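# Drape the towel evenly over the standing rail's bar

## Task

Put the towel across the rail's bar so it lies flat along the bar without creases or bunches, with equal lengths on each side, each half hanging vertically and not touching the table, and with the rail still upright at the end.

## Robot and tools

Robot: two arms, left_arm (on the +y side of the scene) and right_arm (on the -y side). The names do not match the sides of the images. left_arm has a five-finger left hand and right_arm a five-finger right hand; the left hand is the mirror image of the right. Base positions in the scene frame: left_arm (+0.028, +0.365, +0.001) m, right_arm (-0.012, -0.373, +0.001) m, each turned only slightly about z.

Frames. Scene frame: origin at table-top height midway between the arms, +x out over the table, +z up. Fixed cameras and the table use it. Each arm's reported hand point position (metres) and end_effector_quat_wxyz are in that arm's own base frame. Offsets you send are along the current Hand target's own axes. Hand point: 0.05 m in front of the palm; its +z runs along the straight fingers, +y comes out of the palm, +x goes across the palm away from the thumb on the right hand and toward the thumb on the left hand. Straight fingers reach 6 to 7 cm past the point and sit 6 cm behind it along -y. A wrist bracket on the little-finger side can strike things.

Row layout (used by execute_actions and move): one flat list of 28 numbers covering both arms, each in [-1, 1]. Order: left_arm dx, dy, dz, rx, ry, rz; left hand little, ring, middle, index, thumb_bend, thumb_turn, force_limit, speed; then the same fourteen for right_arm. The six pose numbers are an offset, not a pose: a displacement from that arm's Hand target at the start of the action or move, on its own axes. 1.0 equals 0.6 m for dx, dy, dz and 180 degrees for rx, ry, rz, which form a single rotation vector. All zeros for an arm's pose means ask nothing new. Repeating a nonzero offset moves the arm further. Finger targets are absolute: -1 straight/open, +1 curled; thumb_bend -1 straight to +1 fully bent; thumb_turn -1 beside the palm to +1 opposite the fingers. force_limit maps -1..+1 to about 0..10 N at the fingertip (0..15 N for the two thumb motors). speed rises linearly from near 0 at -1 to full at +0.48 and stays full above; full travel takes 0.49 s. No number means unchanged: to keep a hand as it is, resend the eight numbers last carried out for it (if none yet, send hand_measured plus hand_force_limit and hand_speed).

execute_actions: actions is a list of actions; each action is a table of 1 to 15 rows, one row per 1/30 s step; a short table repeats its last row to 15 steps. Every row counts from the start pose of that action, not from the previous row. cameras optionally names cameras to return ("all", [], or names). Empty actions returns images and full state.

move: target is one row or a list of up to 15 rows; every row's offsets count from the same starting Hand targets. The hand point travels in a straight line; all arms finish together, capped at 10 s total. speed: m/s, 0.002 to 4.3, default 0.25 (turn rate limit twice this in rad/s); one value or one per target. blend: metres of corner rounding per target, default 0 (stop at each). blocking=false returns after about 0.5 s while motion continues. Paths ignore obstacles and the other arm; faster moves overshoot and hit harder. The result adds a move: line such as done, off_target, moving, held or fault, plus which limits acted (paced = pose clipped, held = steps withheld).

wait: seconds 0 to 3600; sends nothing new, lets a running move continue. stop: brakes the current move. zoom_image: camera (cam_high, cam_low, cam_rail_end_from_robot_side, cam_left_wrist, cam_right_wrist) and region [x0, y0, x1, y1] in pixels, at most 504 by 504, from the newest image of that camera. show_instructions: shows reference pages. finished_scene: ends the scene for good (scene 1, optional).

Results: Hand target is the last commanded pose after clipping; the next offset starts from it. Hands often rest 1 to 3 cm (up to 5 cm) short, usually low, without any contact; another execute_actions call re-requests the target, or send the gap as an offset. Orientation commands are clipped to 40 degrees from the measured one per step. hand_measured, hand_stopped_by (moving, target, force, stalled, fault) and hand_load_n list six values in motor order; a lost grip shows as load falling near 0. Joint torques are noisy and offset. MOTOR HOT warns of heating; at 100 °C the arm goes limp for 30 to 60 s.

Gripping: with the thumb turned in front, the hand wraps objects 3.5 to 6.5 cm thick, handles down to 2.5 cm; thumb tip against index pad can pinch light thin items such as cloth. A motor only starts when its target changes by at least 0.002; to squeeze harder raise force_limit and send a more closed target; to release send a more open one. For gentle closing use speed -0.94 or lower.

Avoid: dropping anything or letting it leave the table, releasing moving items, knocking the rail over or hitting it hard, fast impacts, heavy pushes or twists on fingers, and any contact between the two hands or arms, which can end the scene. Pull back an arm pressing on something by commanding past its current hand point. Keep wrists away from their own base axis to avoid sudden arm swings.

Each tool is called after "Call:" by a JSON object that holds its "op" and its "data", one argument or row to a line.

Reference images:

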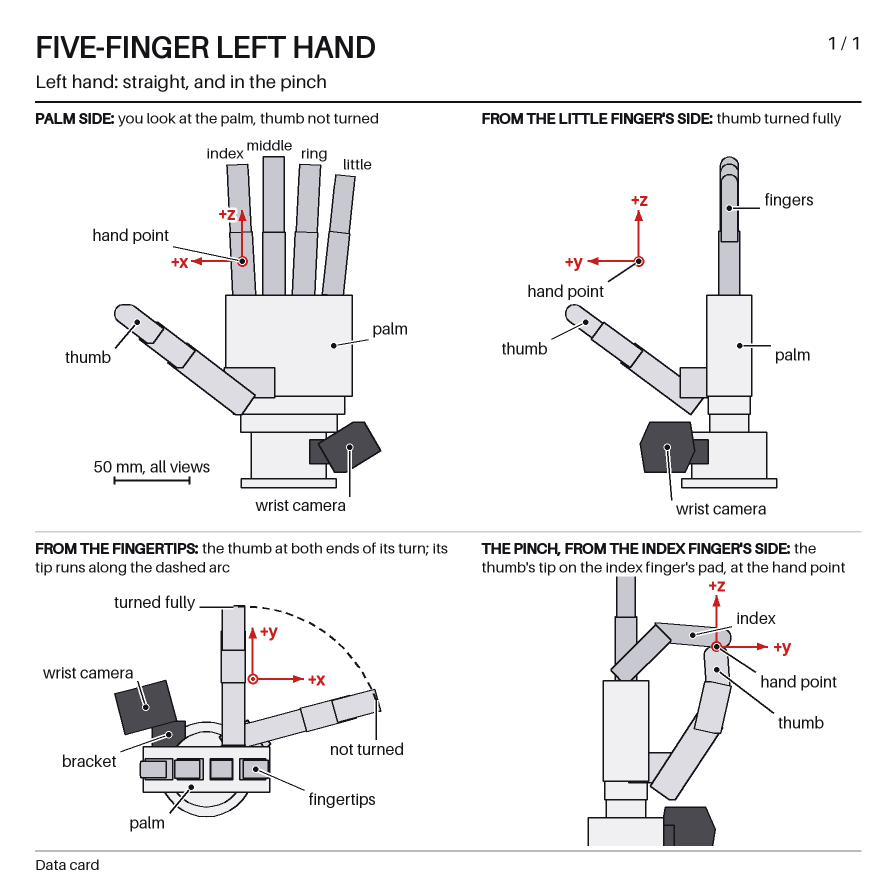

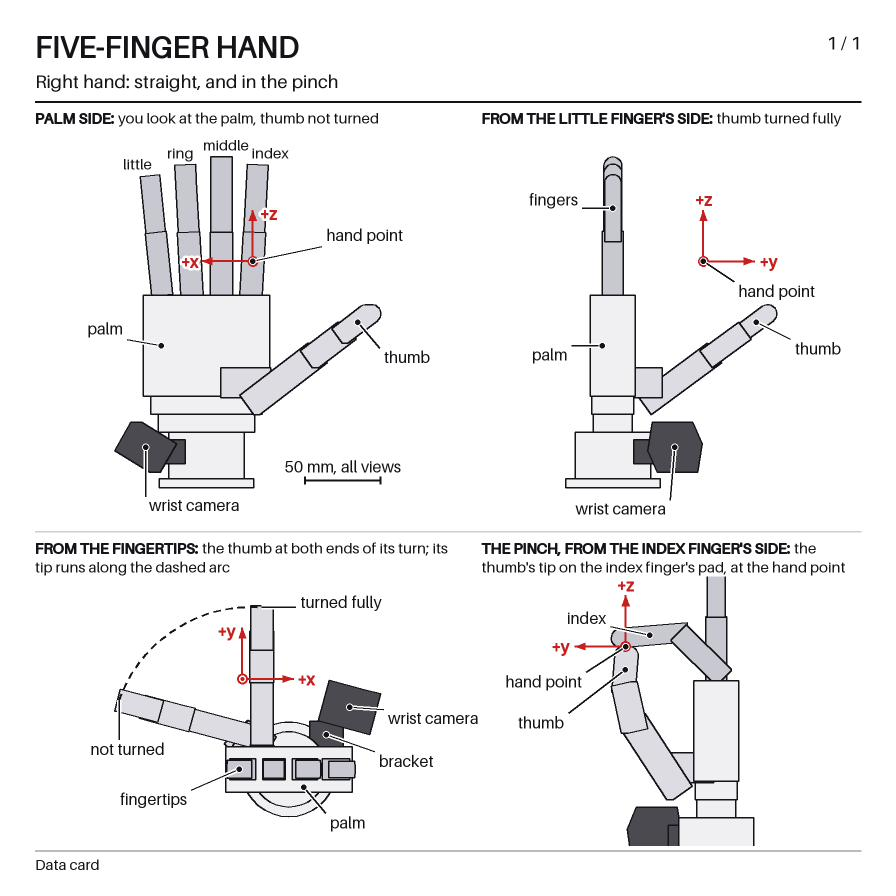

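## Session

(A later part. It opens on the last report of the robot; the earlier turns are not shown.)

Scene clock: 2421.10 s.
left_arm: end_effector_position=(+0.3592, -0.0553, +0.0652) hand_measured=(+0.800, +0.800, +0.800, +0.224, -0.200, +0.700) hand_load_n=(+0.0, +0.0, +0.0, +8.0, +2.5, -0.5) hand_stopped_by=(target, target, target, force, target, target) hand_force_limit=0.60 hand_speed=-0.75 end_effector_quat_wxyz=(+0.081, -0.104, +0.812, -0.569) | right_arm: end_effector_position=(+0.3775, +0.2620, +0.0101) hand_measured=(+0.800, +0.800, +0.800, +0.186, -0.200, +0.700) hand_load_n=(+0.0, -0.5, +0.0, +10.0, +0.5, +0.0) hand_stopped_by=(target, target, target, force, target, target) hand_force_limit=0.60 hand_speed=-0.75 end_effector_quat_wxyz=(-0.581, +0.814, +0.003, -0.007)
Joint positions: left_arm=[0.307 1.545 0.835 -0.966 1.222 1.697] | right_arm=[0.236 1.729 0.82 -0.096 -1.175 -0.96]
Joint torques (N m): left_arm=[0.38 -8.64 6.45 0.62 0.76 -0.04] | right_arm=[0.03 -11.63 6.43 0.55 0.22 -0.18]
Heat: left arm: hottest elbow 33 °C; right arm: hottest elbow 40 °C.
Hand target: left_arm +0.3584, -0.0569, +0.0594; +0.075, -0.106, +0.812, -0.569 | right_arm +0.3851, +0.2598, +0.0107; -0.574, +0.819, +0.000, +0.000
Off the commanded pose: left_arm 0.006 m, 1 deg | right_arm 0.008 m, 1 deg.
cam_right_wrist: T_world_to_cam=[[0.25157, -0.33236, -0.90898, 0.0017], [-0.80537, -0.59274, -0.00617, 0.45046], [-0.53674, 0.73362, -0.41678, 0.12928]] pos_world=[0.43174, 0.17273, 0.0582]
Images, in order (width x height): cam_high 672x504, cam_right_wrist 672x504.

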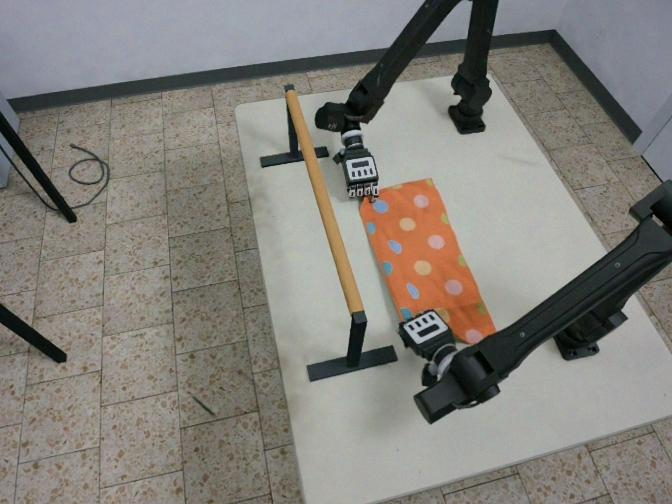

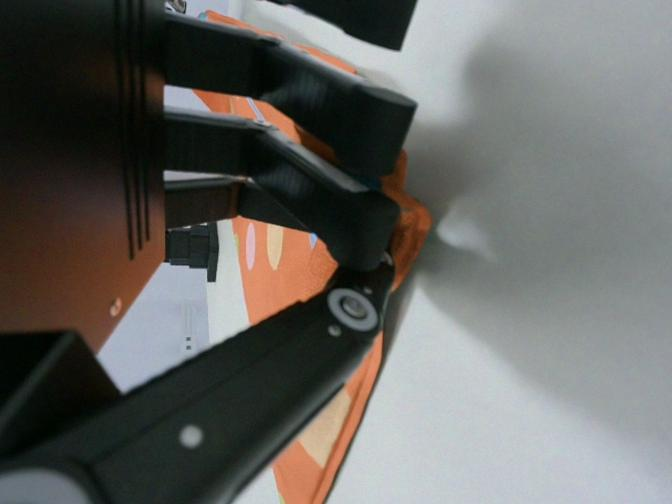

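Call:
{"op": "move", "data": {
  "target": [
    [0,0,0,0,0,0,0.8,0.8,0.8,0.49,-0.2,0.7,0.6,-0.75,0,-0.0157,-0.0057,0,0,0,0.8,0.8,0.8,0.52,-0.2,0.7,0.7,-0.85],
    [0,0,0,0,0,0,0.8,0.8,0.8,0.49,-0.2,0.7,0.6,-0.75,0,-0.0783,-0.0285,0,0,0,0.8,0.8,0.8,0.52,-0.2,0.7,0.7,-0.85]
  ],
  "speed": 0.04,
  "cameras": ["all"]
}}

Scene clock: 2427.37 s.
left_arm: end_effector_position=(+0.3592, -0.0555, +0.0653) hand_measured=(+0.800, +0.800, +0.800, +0.224, -0.200, +0.700) hand_load_n=(+0.0, +0.0, +0.0, +8.5, +2.5, -0.5) hand_stopped_by=(target, target, target, force, target, target) hand_force_limit=0.60 hand_speed=-0.75 end_effector_quat_wxyz=(+0.081, -0.104, +0.812, -0.569) | right_arm: end_effector_position=(+0.3651, +0.2577, +0.0414) hand_measured=(+0.800, +0.800, +0.800, +0.186, -0.200, +0.700) hand_load_n=(+0.0, +0.0, +0.0, +6.5, +3.0, +0.0) hand_stopped_by=(target, target, target, force, target, target) hand_force_limit=0.70 hand_speed=-0.85 end_effector_quat_wxyz=(-0.571, +0.820, -0.014, -0.025)
Joint positions: left_arm=[0.306 1.545 0.835 -0.966 1.222 1.697] | right_arm=[0.236 1.637 0.83 -0.249 -1.162 -0.96]
Joint torques (N m): left_arm=[0.62 -9.23 6.52 0.64 0.76 0.01] | right_arm=[0.15 -12.86 8.81 0.73 -0.32 -0.2]
Heat: left arm: hottest elbow 33 °C; right arm: hottest elbow 40 °C.
Hand target: left_arm +0.3584, -0.0569, +0.0593; +0.075, -0.106, +0.812, -0.568 | right_arm +0.3850, +0.2598, +0.0605; -0.574, +0.819, +0.000, +0.000
Off the commanded pose: left_arm 0.006 m, 1 deg | right_arm 0.028 m, 3 deg.
move: off_target (right_arm)
cam_left_wrist: T_world_to_cam=[[-0.17971, -0.43116, 0.8842, -0.01077], [-0.95455, 0.29368, -0.0508, 0.36346], [-0.23777, -0.85314, -0.46434, 0.18792]] pos_world=[0.38969, 0.04893, 0.11524]
cam_right_wrist: T_world_to_cam=[[0.20502, -0.35495, -0.91213, 0.05473], [-0.80836, -0.58684, 0.04667, 0.4355], [-0.55184, 0.72775, -0.40724, 0.14554]] pos_world=[0.42113, 0.16908, 0.08886]

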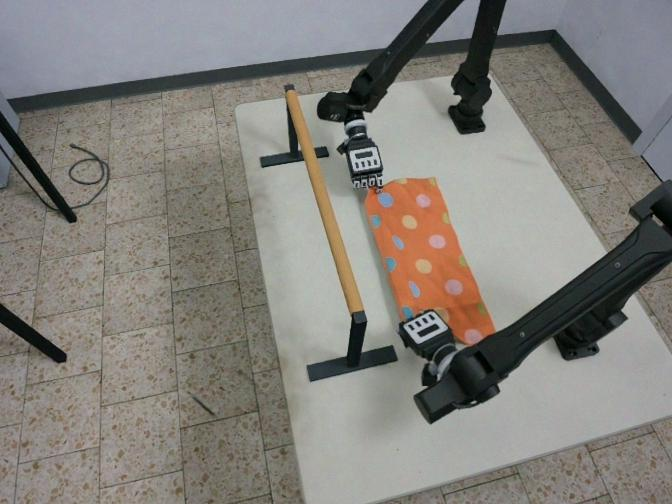

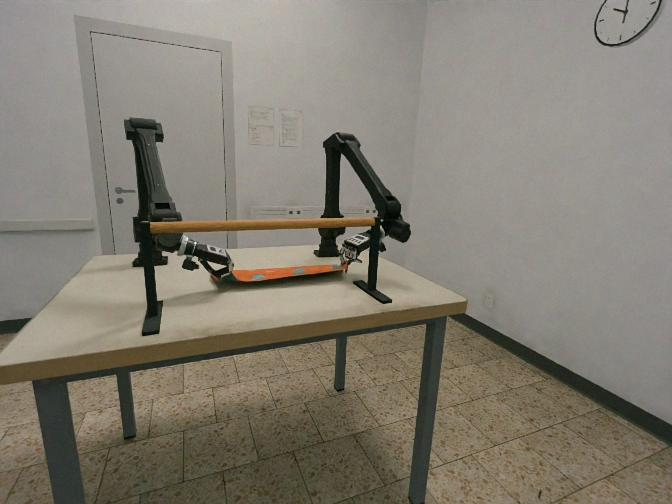

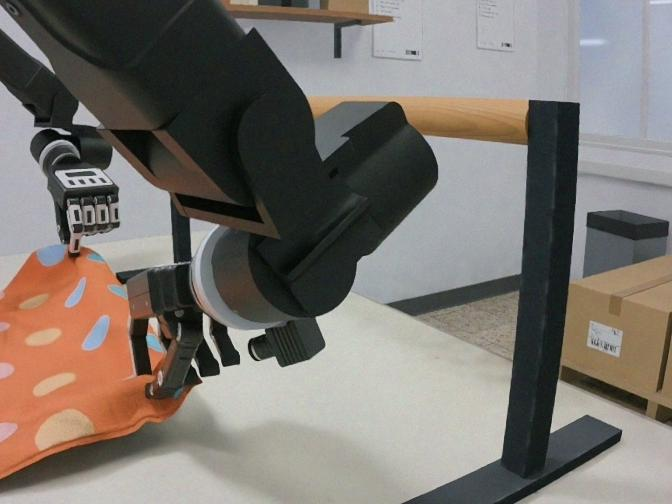

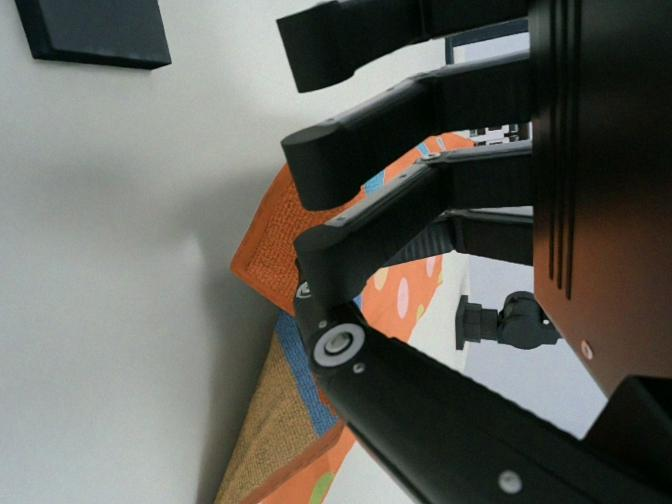

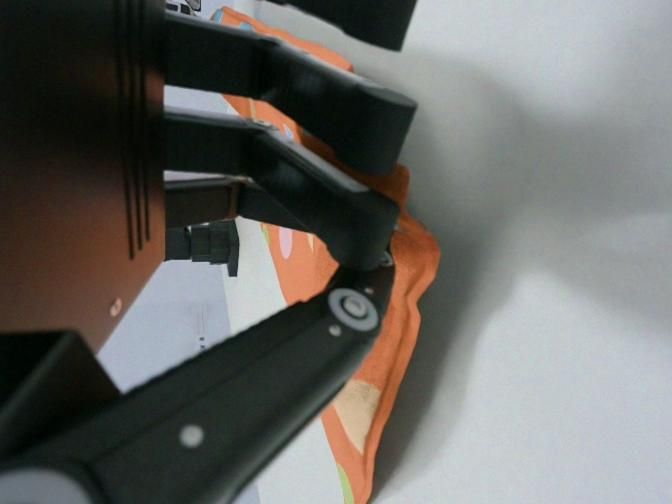

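Call:
{"op": "move", "data": {
  "target": [
    [0,0.0705,0.0257,0,0,0,0.8,0.8,0.8,0.49,-0.2,0.7,0.6,-0.75,0,0.0627,0.0228,0,0,0,0.8,0.8,0.8,0.52,-0.2,0.7,0.7,-0.85],
    [0,0.0705,0.0257,0,0,0,0.8,0.8,0.8,-0.4,-0.2,0.7,0.3,-0.75,0,0.0627,0.0228,0,0,0,0.8,0.8,0.8,0.52,-0.2,0.7,0.7,-0.85],
    [0,-0.04,-0.0145,0,0,0,0.8,0.8,0.8,-0.4,-0.2,0.7,0.3,-0.75,0,0.0627,0.0228,0,0,0,0.8,0.8,0.8,0.52,-0.2,0.7,0.7,-0.85]
  ],
  "speed": 0.05,
  "cameras": ["all"]
}}

Call:
{"op": "zoom_image", "data": {
  "camera": "cam_high",
  "region": [330, 170, 520, 360]
}}

Scene clock: 2440.50 s.
left_arm: end_effector_position=(+0.3492, -0.0588, +0.0774) hand_measured=(+0.800, +0.800, +0.800, -0.400, -0.200, +0.700) hand_load_n=(+0.0, -0.5, +0.0, +0.0, +0.0, +0.0) hand_stopped_by=(target, target, target, target, target, target) hand_force_limit=0.30 hand_speed=-0.75 end_effector_quat_wxyz=(+0.071, -0.111, +0.810, -0.571) | right_arm: end_effector_position=(+0.3768, +0.2600, +0.0215) hand_measured=(+0.800, +0.800, +0.800, +0.186, -0.200, +0.700) hand_load_n=(+0.0, +0.0, +0.0, +3.0, +2.5, +0.0) hand_stopped_by=(target, target, target, force, target, target) hand_force_limit=0.70 hand_speed=-0.85 end_effector_quat_wxyz=(-0.573, +0.819, -0.005, -0.010)
Joint positions: left_arm=[0.306 1.511 0.831 -1.022 1.223 1.697] | right_arm=[0.236 1.695 0.83 -0.157 -1.157 -0.96]
Joint torques (N m): left_arm=[0.91 -9.76 9.35 -0.27 0.74 -0.05] | right_arm=[-0.03 -10.52 6.3 1.85 -0.49 -0.21]
Heat: left arm: hottest elbow 33 °C; right arm: hottest elbow 39 °C.
Hand target: left_arm +0.3583, -0.0570, +0.0849; +0.075, -0.106, +0.812, -0.568 | right_arm +0.3850, +0.2598, +0.0205; -0.574, +0.819, +0.000, +0.000
Off the commanded pose: left_arm 0.012 m, 1 deg | right_arm 0.008 m, 1 deg.
move: off_target (left_arm)
cam_left_wrist: T_world_to_cam=[[-0.15823, -0.42369, 0.89188, -0.03235], [-0.95554, 0.29331, -0.03018, 0.35428], [-0.24882, -0.857, -0.45126, 0.19098]] pos_world=[0.38092, 0.04605, 0.12573]
cam_right_wrist: T_world_to_cam=[[0.23608, -0.35152, -0.90592, 0.02231], [-0.81076, -0.58517, 0.01578, 0.44839], [-0.53566, 0.73076, -0.42314, 0.13569]] pos_world=[0.43095, 0.17107, 0.07055]

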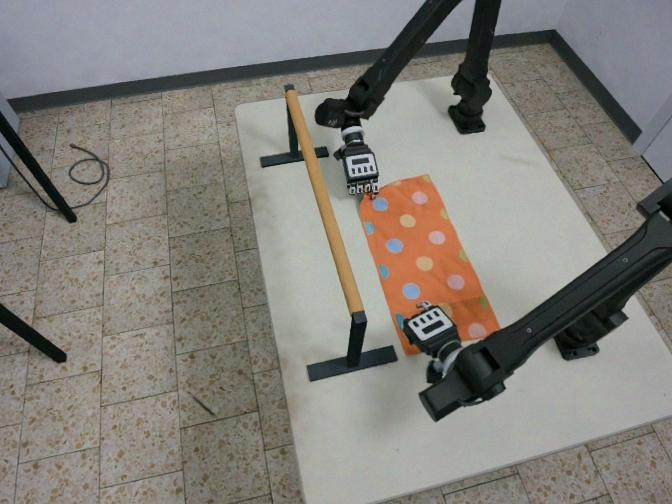

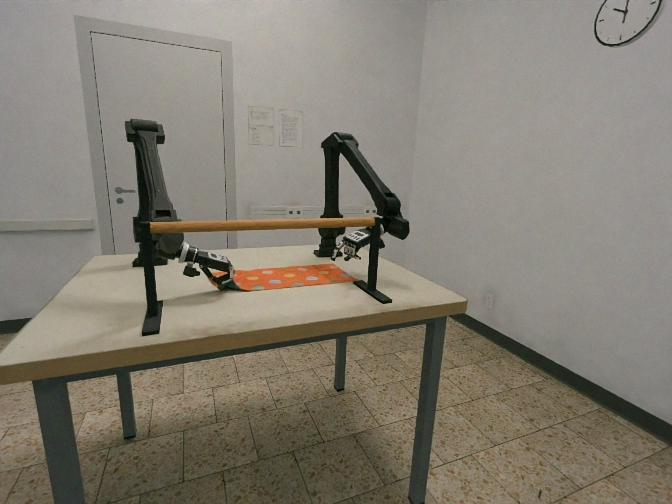

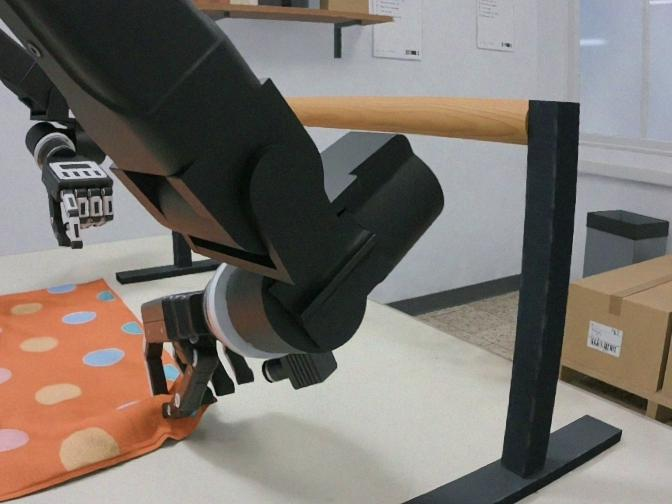

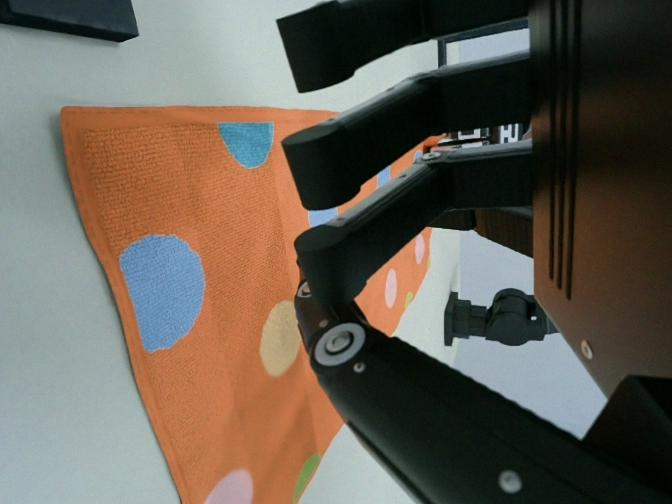

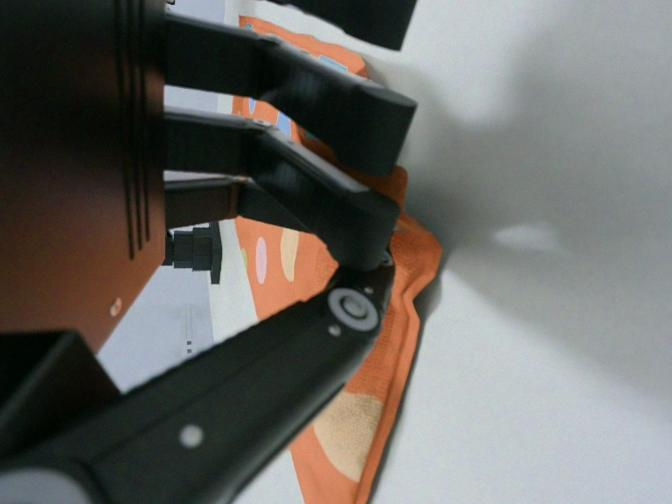

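Scaled by 2.653 from the camera's image (finer frame: 960x720).

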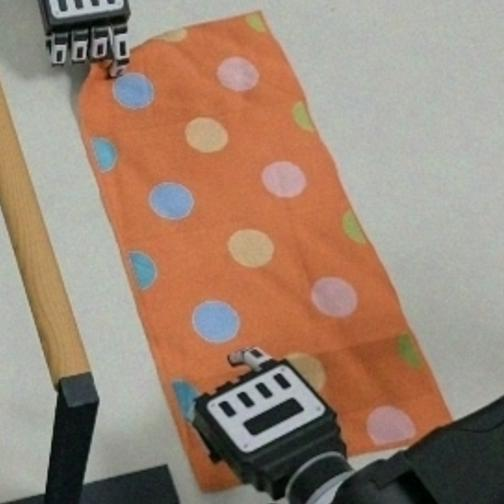

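Call:
{"op": "move", "data": {
  "target": [
    [0,0,0,0,0,0,0.8,0.8,0.8,-0.4,-0.2,0.7,0.3,-0.75,-0.0237,0.0343,-0.0943,0,0,0,0.8,0.8,0.8,0.52,-0.2,0.7,0.7,-0.85],
    [-0.0178,0.0075,0.1015,0,0.0783,0.0285,0.8,0.8,0.8,-0.4,-0.2,0.7,0.3,-0.75,-0.0237,0.0343,-0.0943,0,0,0,0.8,0.8,0.8,0.52,-0.2,0.7,0.7,-0.85]
  ],
  "speed": 0.06,
  "cameras": ["all"]
}}

Scene clock: 2454.13 s.
left_arm: end_effector_position=(+0.3751, -0.1056, +0.0601) hand_measured=(+0.800, +0.800, +0.800, -0.400, -0.200, +0.700) hand_load_n=(+0.0, +0.0, +0.0, +0.0, +0.0, +0.0) hand_stopped_by=(target, target, target, target, target, target) hand_force_limit=0.30 hand_speed=-0.75 end_effector_quat_wxyz=(+0.002, -0.009, +0.818, -0.575) | right_arm: end_effector_position=(+0.3652, +0.2012, +0.0127) hand_measured=(+0.800, +0.800, +0.800, +0.186, -0.200, +0.700) hand_load_n=(+0.0, +0.0, +0.0, +3.5, +2.5, -0.5) hand_stopped_by=(target, target, target, force, target, target) hand_force_limit=0.70 hand_speed=-0.85 end_effector_quat_wxyz=(-0.572, +0.820, -0.009, -0.012)
Joint positions: left_arm=[0.142 1.705 1.009 -1.216 1.202 1.926] | right_arm=[0.1 1.695 0.83 -0.465 -1.207 -1.281]
Joint torques (N m): left_arm=[-0.26 -10.93 9.07 -0.68 0.65 0.11] | right_arm=[0.03 -12.28 5.71 0.44 -0.84 -0.3]
Heat: left arm: hottest elbow 33 °C; right arm: hottest elbow 39 °C.
Hand target: left_arm +0.3831, -0.1081, +0.0600; +0.000, +0.001, +0.819, -0.573 | right_arm +0.3708, +0.1996, +0.0205; -0.574, +0.819, +0.000, +0.000
Off the commanded pose: left_arm 0.008 m, 1 deg | right_arm 0.010 m, 2 deg.
move: done
cam_left_wrist: T_world_to_cam=[[-0.26124, -0.37349, 0.89009, 0.01139], [-0.85447, 0.51843, -0.03325, 0.37823], [-0.44904, -0.76924, -0.45457, 0.23406]] pos_world=[0.43127, -0.01178, 0.10883]
cam_right_wrist: T_world_to_cam=[[0.22582, -0.35544, -0.90701, 0.00093], [-0.81354, -0.58096, 0.02512, 0.40471], [-0.53587, 0.73222, -0.42036, 0.16836]] pos_world=[0.41926, 0.11217, 0.06146]

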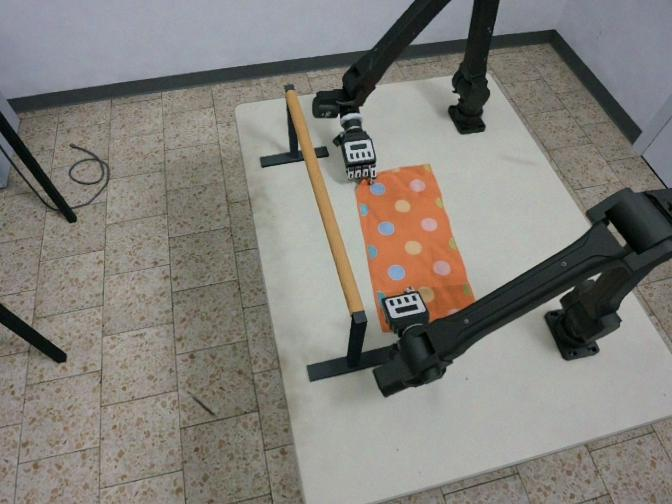

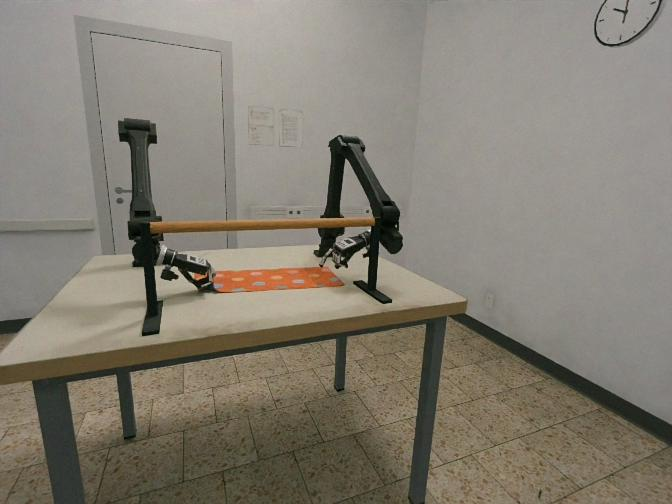

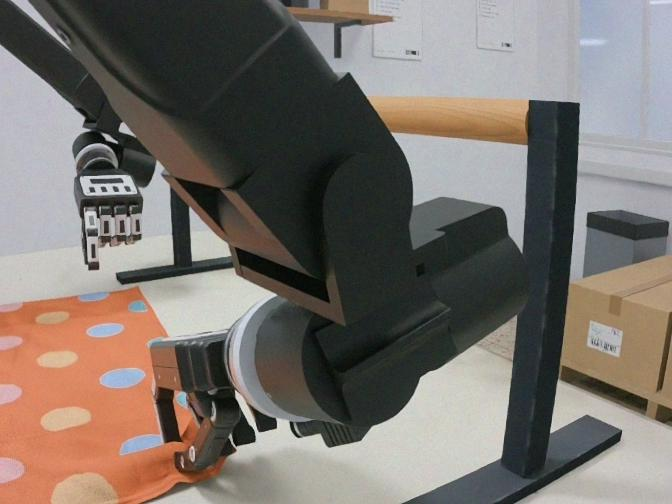

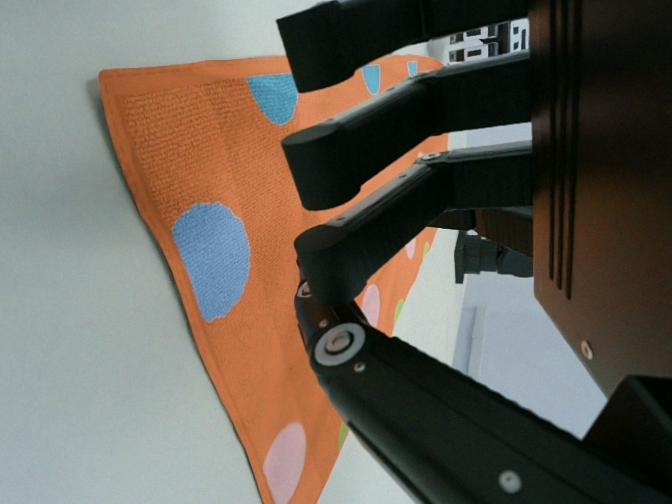

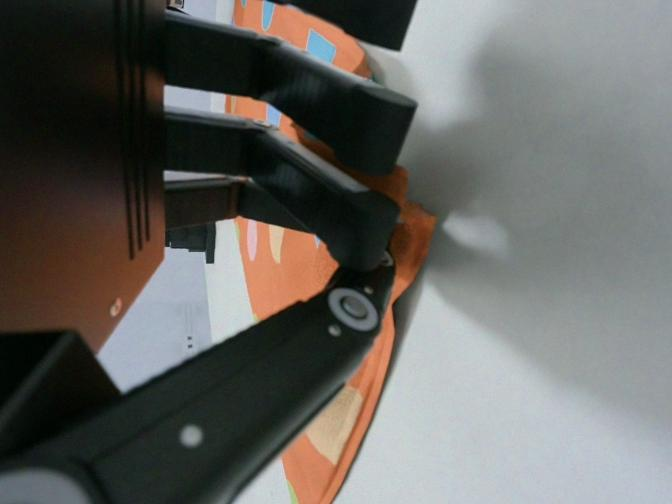

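Call:
{"op": "move", "data": {
  "target": [
    [0,0.0968,0.0458,0,0,0,0.8,0.8,0.8,-0.4,-0.2,0.7,0.3,-0.75,0,0,0,0,0,0,0.8,0.8,0.8,0.52,-0.2,0.7,0.7,-0.85],
    [0.0917,0.0955,0.0494,0,0,0,0.8,0.8,0.8,-0.4,-0.2,0.7,0.3,-0.75,-0.0917,0,0,0,0,0,0.8,0.8,0.8,0.52,-0.2,0.7,0.7,-0.85]
  ],
  "speed": 0.04,
  "cameras": ["cam_high","cam_left_wrist"]
}}

Scene clock: 2466.57 s.
left_arm: end_effector_position=(+0.3411, -0.1152, +0.0102) hand_measured=(+0.800, +0.800, +0.800, -0.400, -0.198, +0.700) hand_load_n=(+0.0, +0.0, +0.0, +0.0, -5.5, -1.0) hand_stopped_by=(target, target, target, target, target, target) hand_force_limit=0.30 hand_speed=-0.75 end_effector_quat_wxyz=(+0.014, +0.001, +0.815, -0.579) | right_arm: end_effector_position=(+0.3154, +0.1965, +0.0143) hand_measured=(+0.800, +0.800, +0.800, +0.186, -0.200, +0.700) hand_load_n=(+0.0, +0.0, +0.0, +3.0, +2.5, +0.0) hand_stopped_by=(target, target, target, force, target, target) hand_force_limit=0.70 hand_speed=-0.85 end_effector_quat_wxyz=(-0.573, +0.820, -0.005, -0.006)
Joint positions: left_arm=[0.134 1.723 0.851 -1.007 1.219 1.924] | right_arm=[0.101 1.582 0.68 -0.41 -1.207 -1.278]
Joint torques (N m): left_arm=[0.03 -9.64 3.25 0.35 0.05 0.16] | right_arm=[1.2 -10.81 4.62 1.57 -0.69 0]
Heat: left arm: hottest elbow 33 °C; right arm: hottest elbow 38 °C.
Hand target: left_arm +0.3281, -0.1162, -0.0042; +0.000, +0.001, +0.819, -0.573 | right_arm +0.3157, +0.1996, +0.0206; -0.574, +0.819, +0.000, +0.000
Off the commanded pose: left_arm 0.019 m, 2 deg | right_arm 0.007 m, 1 deg.
move: off_target (left_arm)
cam_left_wrist: T_world_to_cam=[[-0.29119, -0.36318, 0.88505, 0.0548], [-0.85169, 0.51975, -0.06694, 0.35202], [-0.4357, -0.77328, -0.46066, 0.18376]] pos_world=[0.39583, -0.02097, 0.05971]

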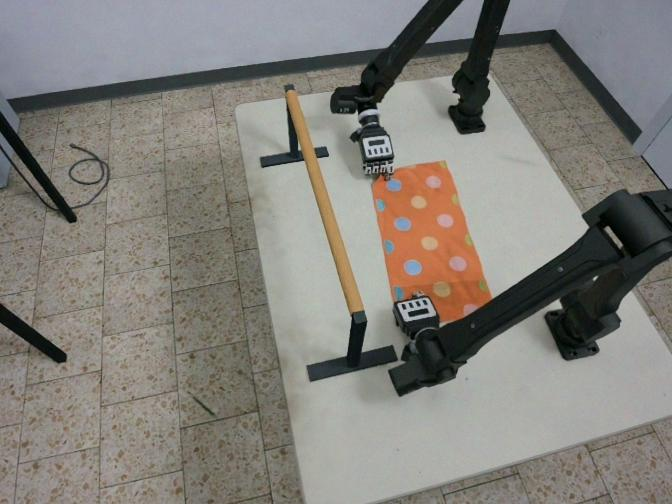

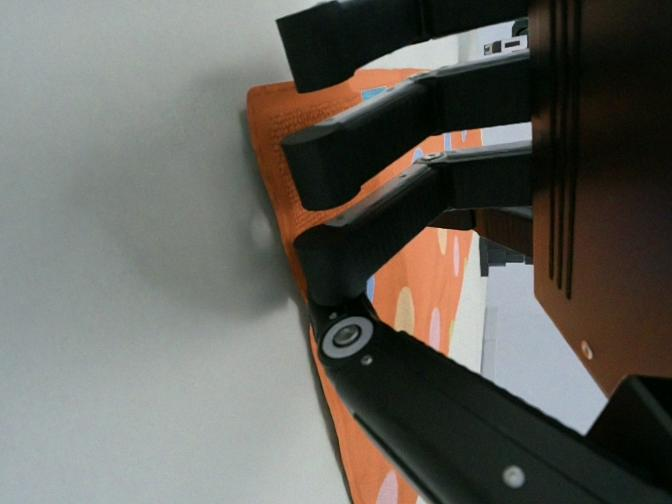

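Call:
{"op": "move", "data": {
  "target": [
    [0,-0.0533,-0.0194,0,0,0,0.8,0.8,0.8,-0.4,-0.2,0.7,0.3,-0.75,0,0,0,0,0,0,0.8,0.8,0.8,0.52,-0.2,0.7,0.7,-0.85],
    [-0.0765,-0.0572,-0.009,0,0,0,0.8,0.8,0.8,-0.4,-0.2,0.7,0.3,-0.75,0,0,0,0,0,0,0.8,0.8,0.8,0.52,-0.2,0.7,0.7,-0.85]
  ],
  "speed": 0.05,
  "cameras": ["cam_high","cam_left_wrist"]
}}

Scene clock: 2475.50 s.
left_arm: end_effector_position=(+0.3647, -0.1186, +0.0310) hand_measured=(+0.800, +0.800, +0.800, -0.400, -0.200, +0.700) hand_load_n=(+0.0, +0.0, +0.0, +0.0, +0.0, +0.0) hand_stopped_by=(target, target, target, target, target, target) hand_force_limit=0.30 hand_speed=-0.75 end_effector_quat_wxyz=(+0.001, -0.004, +0.819, -0.573) | right_arm: end_effector_position=(+0.3153, +0.1967, +0.0143) hand_measured=(+0.800, +0.800, +0.800, +0.186, -0.200, +0.700) hand_load_n=(+0.0, +0.0, +0.0, +3.0, +2.5, -0.5) hand_stopped_by=(target, target, target, force, target, target) hand_force_limit=0.70 hand_speed=-0.85 end_effector_quat_wxyz=(-0.573, +0.820, -0.005, -0.006)
Joint positions: left_arm=[0.111 1.724 0.941 -1.067 1.206 1.865] | right_arm=[0.102 1.582 0.68 -0.409 -1.207 -1.277]
Joint torques (N m): left_arm=[-0.85 -10.99 8.18 0.43 0.95 -0.11] | right_arm=[0.97 -10.87 4.59 1.44 -0.7 -0.01]
Heat: left arm: hottest elbow 33 °C; right arm: hottest elbow 38 °C.
Hand target: left_arm +0.3739, -0.1229, +0.0300; +0.000, +0.001, +0.819, -0.573 | right_arm +0.3157, +0.1997, +0.0206; -0.574, +0.819, +0.000, +0.000
Off the commanded pose: left_arm 0.010 m, 1 deg | right_arm 0.007 m, 1 deg.
move: done
cam_left_wrist: T_world_to_cam=[[-0.26848, -0.37436, 0.88757, 0.03231], [-0.84966, 0.52616, -0.03509, 0.37435], [-0.45387, -0.76355, -0.45934, 0.20875]] pos_world=[0.42149, -0.02549, 0.08034]

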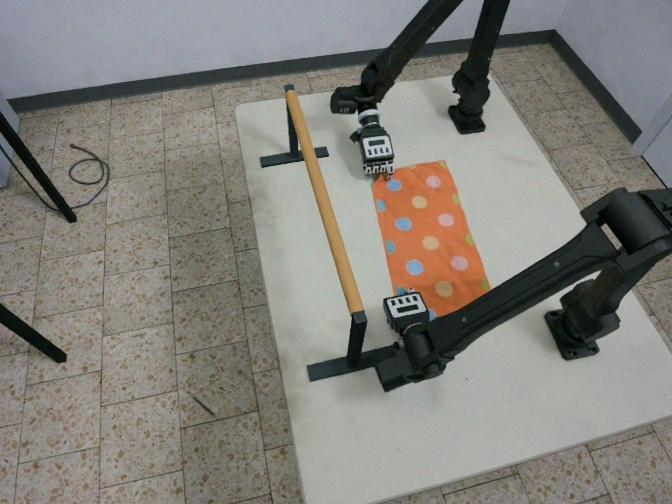

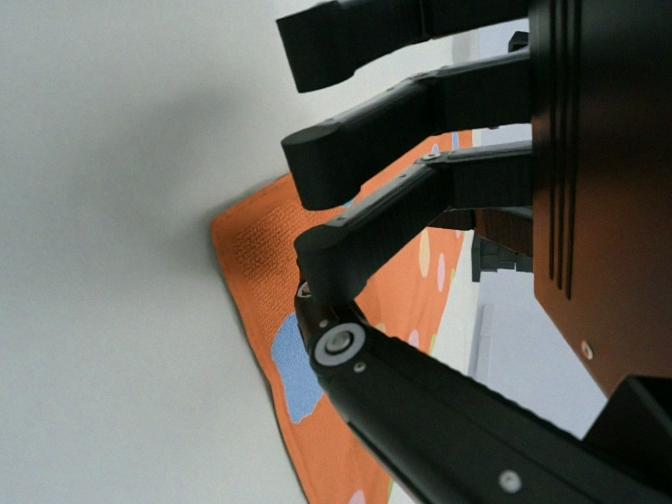

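Call:
{"op": "move", "data": {
  "target": [
    [0.0083,0.0545,0.011,0,0,0,0.8,0.8,0.8,-0.4,-0.2,0.7,0.3,-0.75,0,0,0,0,0,0,0.8,0.8,0.8,0.52,-0.2,0.7,0.7,-0.85]
  ],
  "speed": 0.04,
  "cameras": ["cam_left_wrist"]
}}

Scene clock: 2481.23 s.
left_arm: end_effector_position=(+0.3687, -0.1190, +0.0125) hand_measured=(+0.800, +0.800, +0.800, -0.400, -0.200, +0.700) hand_load_n=(+0.0, +0.0, +0.0, +0.0, -3.0, +1.0) hand_stopped_by=(target, target, target, target, target, target) hand_force_limit=0.30 hand_speed=-0.75 end_effector_quat_wxyz=(+0.001, -0.005, +0.818, -0.576) | right_arm: end_effector_position=(+0.3153, +0.1967, +0.0143) hand_measured=(+0.800, +0.800, +0.800, +0.186, -0.200, +0.700) hand_load_n=(+0.0, +0.0, +0.0, +3.0, +2.5, +0.0) hand_stopped_by=(target, target, target, force, target, target) hand_force_limit=0.70 hand_speed=-0.85 end_effector_quat_wxyz=(-0.573, +0.820, -0.005, -0.006)
Joint positions: left_arm=[0.111 1.773 0.941 -1.02 1.212 1.865] | right_arm=[0.102 1.582 0.68 -0.409 -1.207 -1.277]
Joint torques (N m): left_arm=[0.73 -9.64 5.5 0.77 0.54 0.27] | right_arm=[0.85 -10.75 4.62 1.51 -0.7 0]
Heat: left arm: hottest elbow 33 °C; right arm: hottest elbow 38 °C.
Hand target: left_arm +0.3690, -0.1179, -0.0030; +0.000, +0.001, +0.819, -0.573 | right_arm +0.3157, +0.1997, +0.0206; -0.574, +0.819, +0.000, +0.000
Off the commanded pose: left_arm 0.016 m, 1 deg | right_arm 0.007 m, 1 deg.
move: off_target (left_arm)
cam_left_wrist: T_world_to_cam=[[-0.26646, -0.3694, 0.89025, 0.04955], [-0.8506, 0.52451, -0.03696, 0.37754], [-0.4533, -0.76709, -0.45398, 0.20108]] pos_world=[0.42549, -0.02548, 0.06113]

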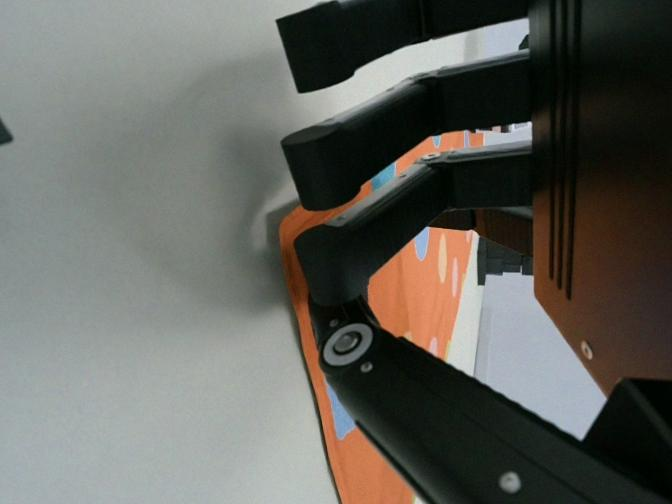

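Call:
{"op": "move", "data": {
  "target": [
    [0,-0.0188,-0.0068,0,0,0,0.8,0.8,0.8,-0.4,-0.2,0.7,0.3,-0.75,0,0,0,0,0,0,0.8,0.8,0.8,0.52,-0.2,0.7,0.7,-0.85],
    [0,-0.0233,0.0057,0,0,0,0.8,0.8,0.8,-0.4,-0.2,0.7,0.3,-0.75,0,0,0,0,0,0,0.8,0.8,0.8,0.52,-0.2,0.7,0.7,-0.85],
    [0,-0.0045,0.0125,0,0,0,0.8,0.8,0.8,-0.4,-0.2,0.7,0.3,-0.75,0,0,0,0,0,0,0.8,0.8,0.8,0.52,-0.2,0.7,0.7,-0.85],
    [0,-0.0045,0.0125,0,0,0,0.8,0.8,0.8,-0.4,-0.2,0.7,0.3,-0.75,0,-0.0257,0.0705,0,0,0,0.8,0.8,0.8,0.52,-0.2,0.7,0.7,-0.85]
  ],
  "speed": 0.04,
  "cameras": ["cam_left_wrist"]
}}

Call:
{"op": "execute_actions", "data": {
  "actions": [
    [[0,0,0,0,0,0,0.8,0.8,0.8,0.4,-0.2,0.7,0.35,-0.8,0,0,0,0,0,0,0.8,0.8,0.8,0.52,-0.2,0.7,0.7,-0.85]],
    [[0,0,0,0,0,0,0.8,0.8,0.8,0.4,-0.2,0.7,0.35,-0.8,0,0,0,0,0,0,0.8,0.8,0.8,0.52,-0.2,0.7,0.7,-0.85]],
    [[0,0,0,0,0,0,0.8,0.8,0.8,0.4,-0.2,0.7,0.35,-0.8,0,0,0,0,0,0,0.8,0.8,0.8,0.52,-0.2,0.7,0.7,-0.85]],
    [[0,-0.0094,-0.0034,0,0,0,0.8,0.8,0.8,0.43,-0.2,0.7,0.5,-0.8,0,0,0,0,0,0,0.8,0.8,0.8,0.52,-0.2,0.7,0.7,-0.85]],
    [[0,-0.006,-0.0022,0,0,0,0.8,0.8,0.8,0.45,-0.2,0.7,0.55,-0.75,0,0,0,0,0,0,0.8,0.8,0.8,0.52,-0.2,0.7,0.7,-0.85]],
    [[0,-0.006,-0.0022,0,0,0,0.8,0.8,0.8,0.46,-0.2,0.7,0.55,-0.75,0,0,0,0,0,0,0.8,0.8,0.8,0.52,-0.2,0.7,0.7,-0.85]],
    [[0,-0.006,-0.0022,0,0,0,0.8,0.8,0.8,0.47,-0.2,0.7,0.55,-0.75,0,0,0,0,0,0,0.8,0.8,0.8,0.52,-0.2,0.7,0.7,-0.85]],
    [[0,0,0,0,0,0,0.8,0.8,0.8,0.49,-0.2,0.7,0.6,-0.75,0,0,0,0,0,0,0.8,0.8,0.8,0.52,-0.2,0.7,0.7,-0.85]]
  ],
  "cameras": ["cam_left_wrist","cam_high"]
}}

Scene clock: 2495.23 s.
left_arm: end_effector_position=(+0.3740, -0.1212, +0.0125) hand_measured=(+0.800, +0.800, +0.800, -0.400, -0.200, +0.700) hand_load_n=(+0.0, +0.0, +0.0, +0.0, -3.5, +1.5) hand_stopped_by=(target, target, target, target, target, target) hand_force_limit=0.30 hand_speed=-0.75 end_effector_quat_wxyz=(+0.009, -0.005, +0.817, -0.577) | right_arm: end_effector_position=(+0.3159, +0.2414, +0.0145) hand_measured=(+0.800, +0.800, +0.800, +0.186, -0.200, +0.700) hand_load_n=(+0.0, +0.0, +0.0, +2.5, +2.0, +0.0) hand_stopped_by=(target, target, target, force, target, target) hand_force_limit=0.70 hand_speed=-0.85 end_effector_quat_wxyz=(-0.572, +0.820, -0.004, -0.005)
Joint positions: left_arm=[0.106 1.768 0.937 -0.974 1.22 1.828] | right_arm=[0.227 1.578 0.643 -0.097 -1.156 -0.977]
Joint torques (N m): left_arm=[-0.5 -9.7 4.94 1.02 0.47 0.14] | right_arm=[0.79 -10.52 4.66 1.92 -0.53 -0.01]
Heat: left arm: hottest elbow 32 °C; right arm: hottest elbow 38 °C.
Hand target: left_arm +0.3691, -0.1260, -0.0030; +0.000, +0.001, +0.819, -0.573 | right_arm +0.3157, +0.2446, +0.0206; -0.573, +0.819, +0.000, +0.000
Off the commanded pose: left_arm 0.017 m, 1 deg | right_arm 0.007 m, 1 deg.
move: off_target (left_arm)
cam_left_wrist: T_world_to_cam=[[-0.274, -0.36958, 0.88788, 0.0529], [-0.85517, 0.51602, -0.04912, 0.38393], [-0.44001, -0.77275, -0.45744, 0.19617]] pos_world=[0.42914, -0.02697, 0.06162]

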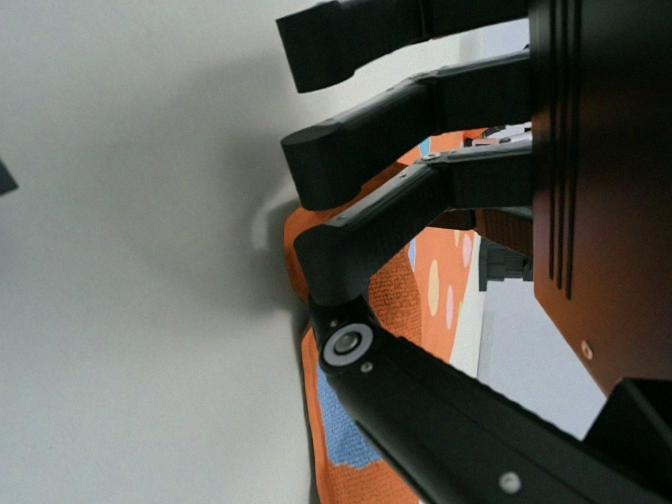

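Scene clock: 2499.43 s.
left_arm: end_effector_position=(+0.3710, -0.1286, +0.0183) hand_measured=(+0.800, +0.800, +0.800, +0.148, -0.200, +0.700) hand_load_n=(+0.0, +0.0, +0.0, +9.5, +1.0, -0.5) hand_stopped_by=(target, target, target, force, target, target) hand_force_limit=0.60 hand_speed=-0.75 end_effector_quat_wxyz=(+0.003, -0.001, +0.814, -0.581) | right_arm: end_effector_position=(+0.3151, +0.2439, +0.0148) hand_measured=(+0.800, +0.800, +0.800, +0.186, -0.200, +0.700) hand_load_n=(+0.0, +0.0, +0.0, +5.5, +2.5, -0.5) hand_stopped_by=(target, target, target, force, target, target) hand_force_limit=0.70 hand_speed=-0.85 end_effector_quat_wxyz=(-0.572, +0.820, +0.000, -0.005)
Joint positions: left_arm=[0.09 1.758 0.937 -0.986 1.229 1.825] | right_arm=[0.234 1.578 0.643 -0.09 -1.156 -0.976]
Joint torques (N m): left_arm=[0.97 -12.34 5.68 -0.34 0.14 0.12] | right_arm=[0.56 -10.7 4.67 1.68 -0.53 0]
Heat: left arm: hottest elbow 32 °C; right arm: hottest elbow 38 °C.
Hand target: left_arm +0.3690, -0.1260, +0.0145; +0.000, +0.001, +0.819, -0.573 | right_arm +0.3156, +0.2446, +0.0206; -0.574, +0.819, +0.000, +0.000
Off the commanded pose: left_arm 0.005 m, 1 deg | right_arm 0.006 m, 1 deg.
cam_left_wrist: T_world_to_cam=[[-0.2757, -0.35782, 0.89216, 0.04636], [-0.84836, 0.52697, -0.05081, 0.38447], [-0.45197, -0.77089, -0.44885, 0.19633]] pos_world=[0.42769, -0.03467, 0.06629]
Images, in order (width x height): cam_high 672x504, cam_left_wrist 672x504.

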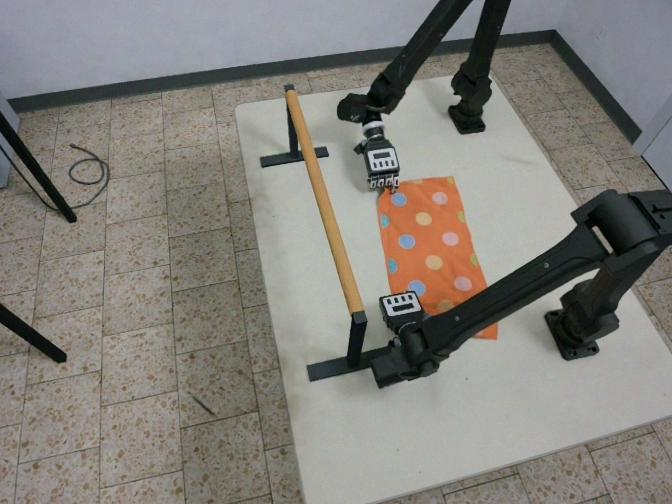

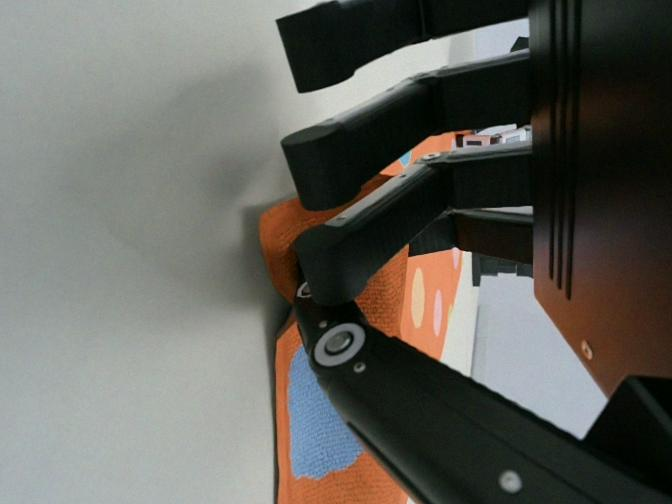

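Call:
{"op": "move", "data": {
  "target": [
    [0,-0.0157,-0.0057,0,0,0,0.8,0.8,0.8,0.52,-0.2,0.7,0.75,-0.85,0,-0.0157,-0.0057,0,0,0,0.8,0.8,0.8,0.54,-0.2,0.7,0.75,-0.85],
    [-0.0072,-0.4877,-0.1227,0,0,0,0.8,0.8,0.8,0.52,-0.2,0.7,0.75,-0.85,0.1305,-0.4185,-0.3127,0,0,0,0.8,0.8,0.8,0.54,-0.2,0.7,0.75,-0.85]
  ],
  "speed": 0.07,
  "cameras": ["all"]
}}

Scene clock: 2510.67 s.
left_arm: end_effector_position=(+0.3701, -0.1517, +0.2997) hand_measured=(+0.800, +0.800, +0.800, +0.148, -0.200, +0.700) hand_load_n=(+0.0, +0.0, +0.0, +4.0, +2.0, -0.5) hand_stopped_by=(target, target, target, force, target, target) hand_force_limit=0.75 hand_speed=-0.85 end_effector_quat_wxyz=(-0.004, -0.007, +0.819, -0.574) | right_arm: end_effector_position=(+0.3805, +0.1564, +0.3064) hand_measured=(+0.800, +0.800, +0.800, +0.210, -0.200, +0.700) hand_load_n=(+0.0, +0.0, +0.0, +0.0, +0.0, +0.0) hand_stopped_by=(target, target, target, force, target, target) hand_force_limit=0.75 hand_speed=-0.85 end_effector_quat_wxyz=(-0.571, +0.820, -0.014, -0.020)
Joint positions: left_arm=[0.027 1.402 1.352 -1.589 1.221 1.628] | right_arm=[-0.011 1.444 1.411 -1.614 -1.216 -1.601]
Joint torques (N m): left_arm=[-0.32 -10.64 12.22 -0.36 0.87 -0.18] | right_arm=[-0.38 -9.29 11.48 -0.02 -0.96 -0.3]
Heat: left arm: hottest elbow 33 °C; right arm: hottest elbow 39 °C.
Hand target: left_arm +0.3726, -0.1570, +0.3146; +0.000, +0.001, +0.819, -0.573 | right_arm +0.3941, +0.1542, +0.3207; -0.573, +0.819, +0.000, +0.000
Off the commanded pose: left_arm 0.016 m, 1 deg | right_arm 0.020 m, 3 deg.
move: off_target (left_arm, right_arm)
cam_left_wrist: T_world_to_cam=[[-0.25853, -0.37378, 0.89076, -0.22162], [-0.85014, 0.52591, -0.02606, 0.40328], [-0.45872, -0.76401, -0.45373, 0.30947]] pos_world=[0.42751, -0.05849, 0.34834]
cam_right_wrist: T_world_to_cam=[[0.21071, -0.3563, -0.9103, 0.25478], [-0.81187, -0.58246, 0.04006, 0.37882], [-0.54449, 0.7306, -0.412, 0.33376]] pos_world=[0.4356, 0.06758, 0.35426]

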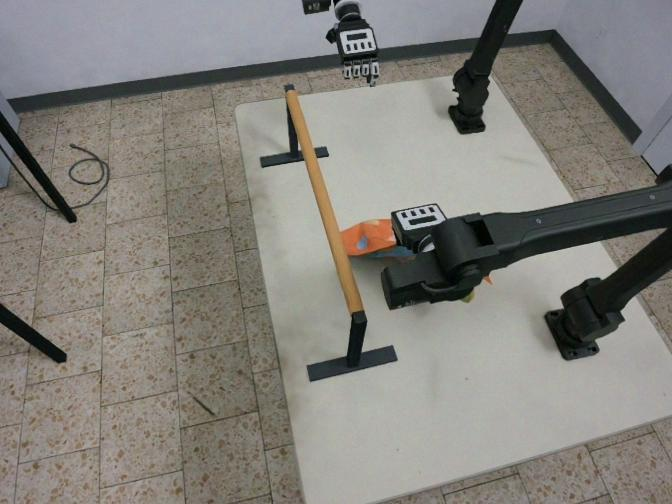

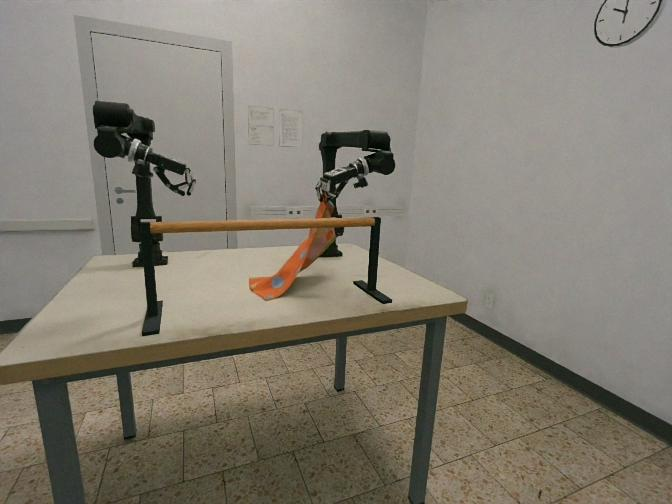

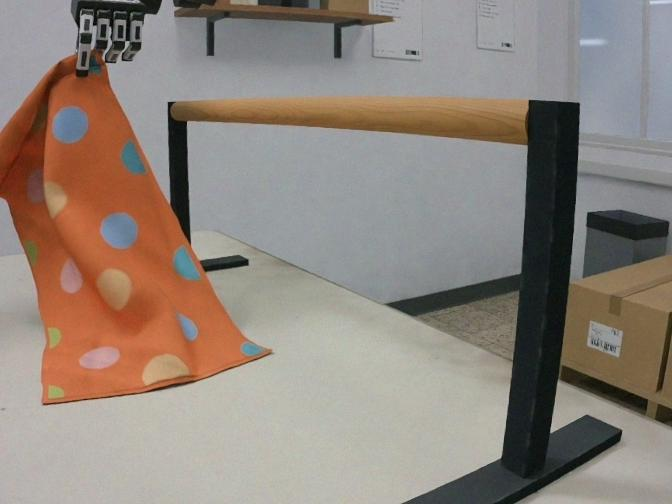

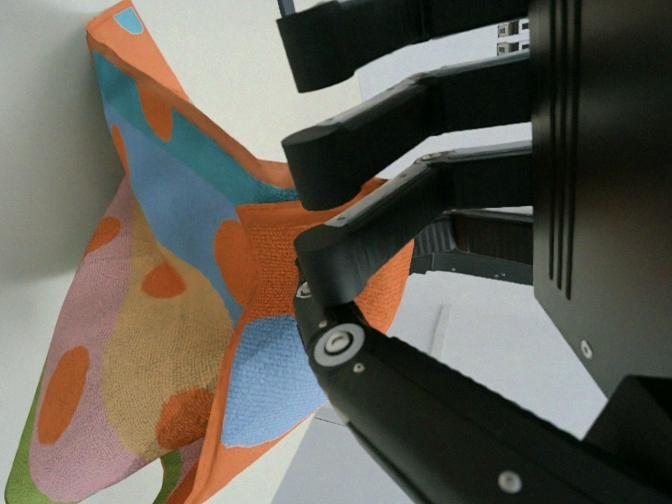

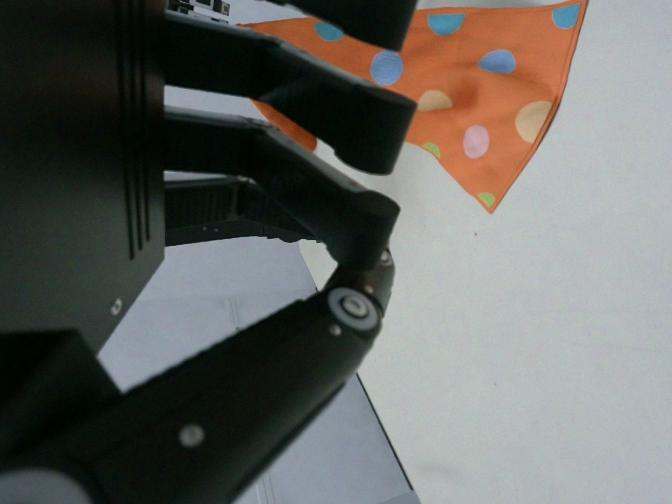

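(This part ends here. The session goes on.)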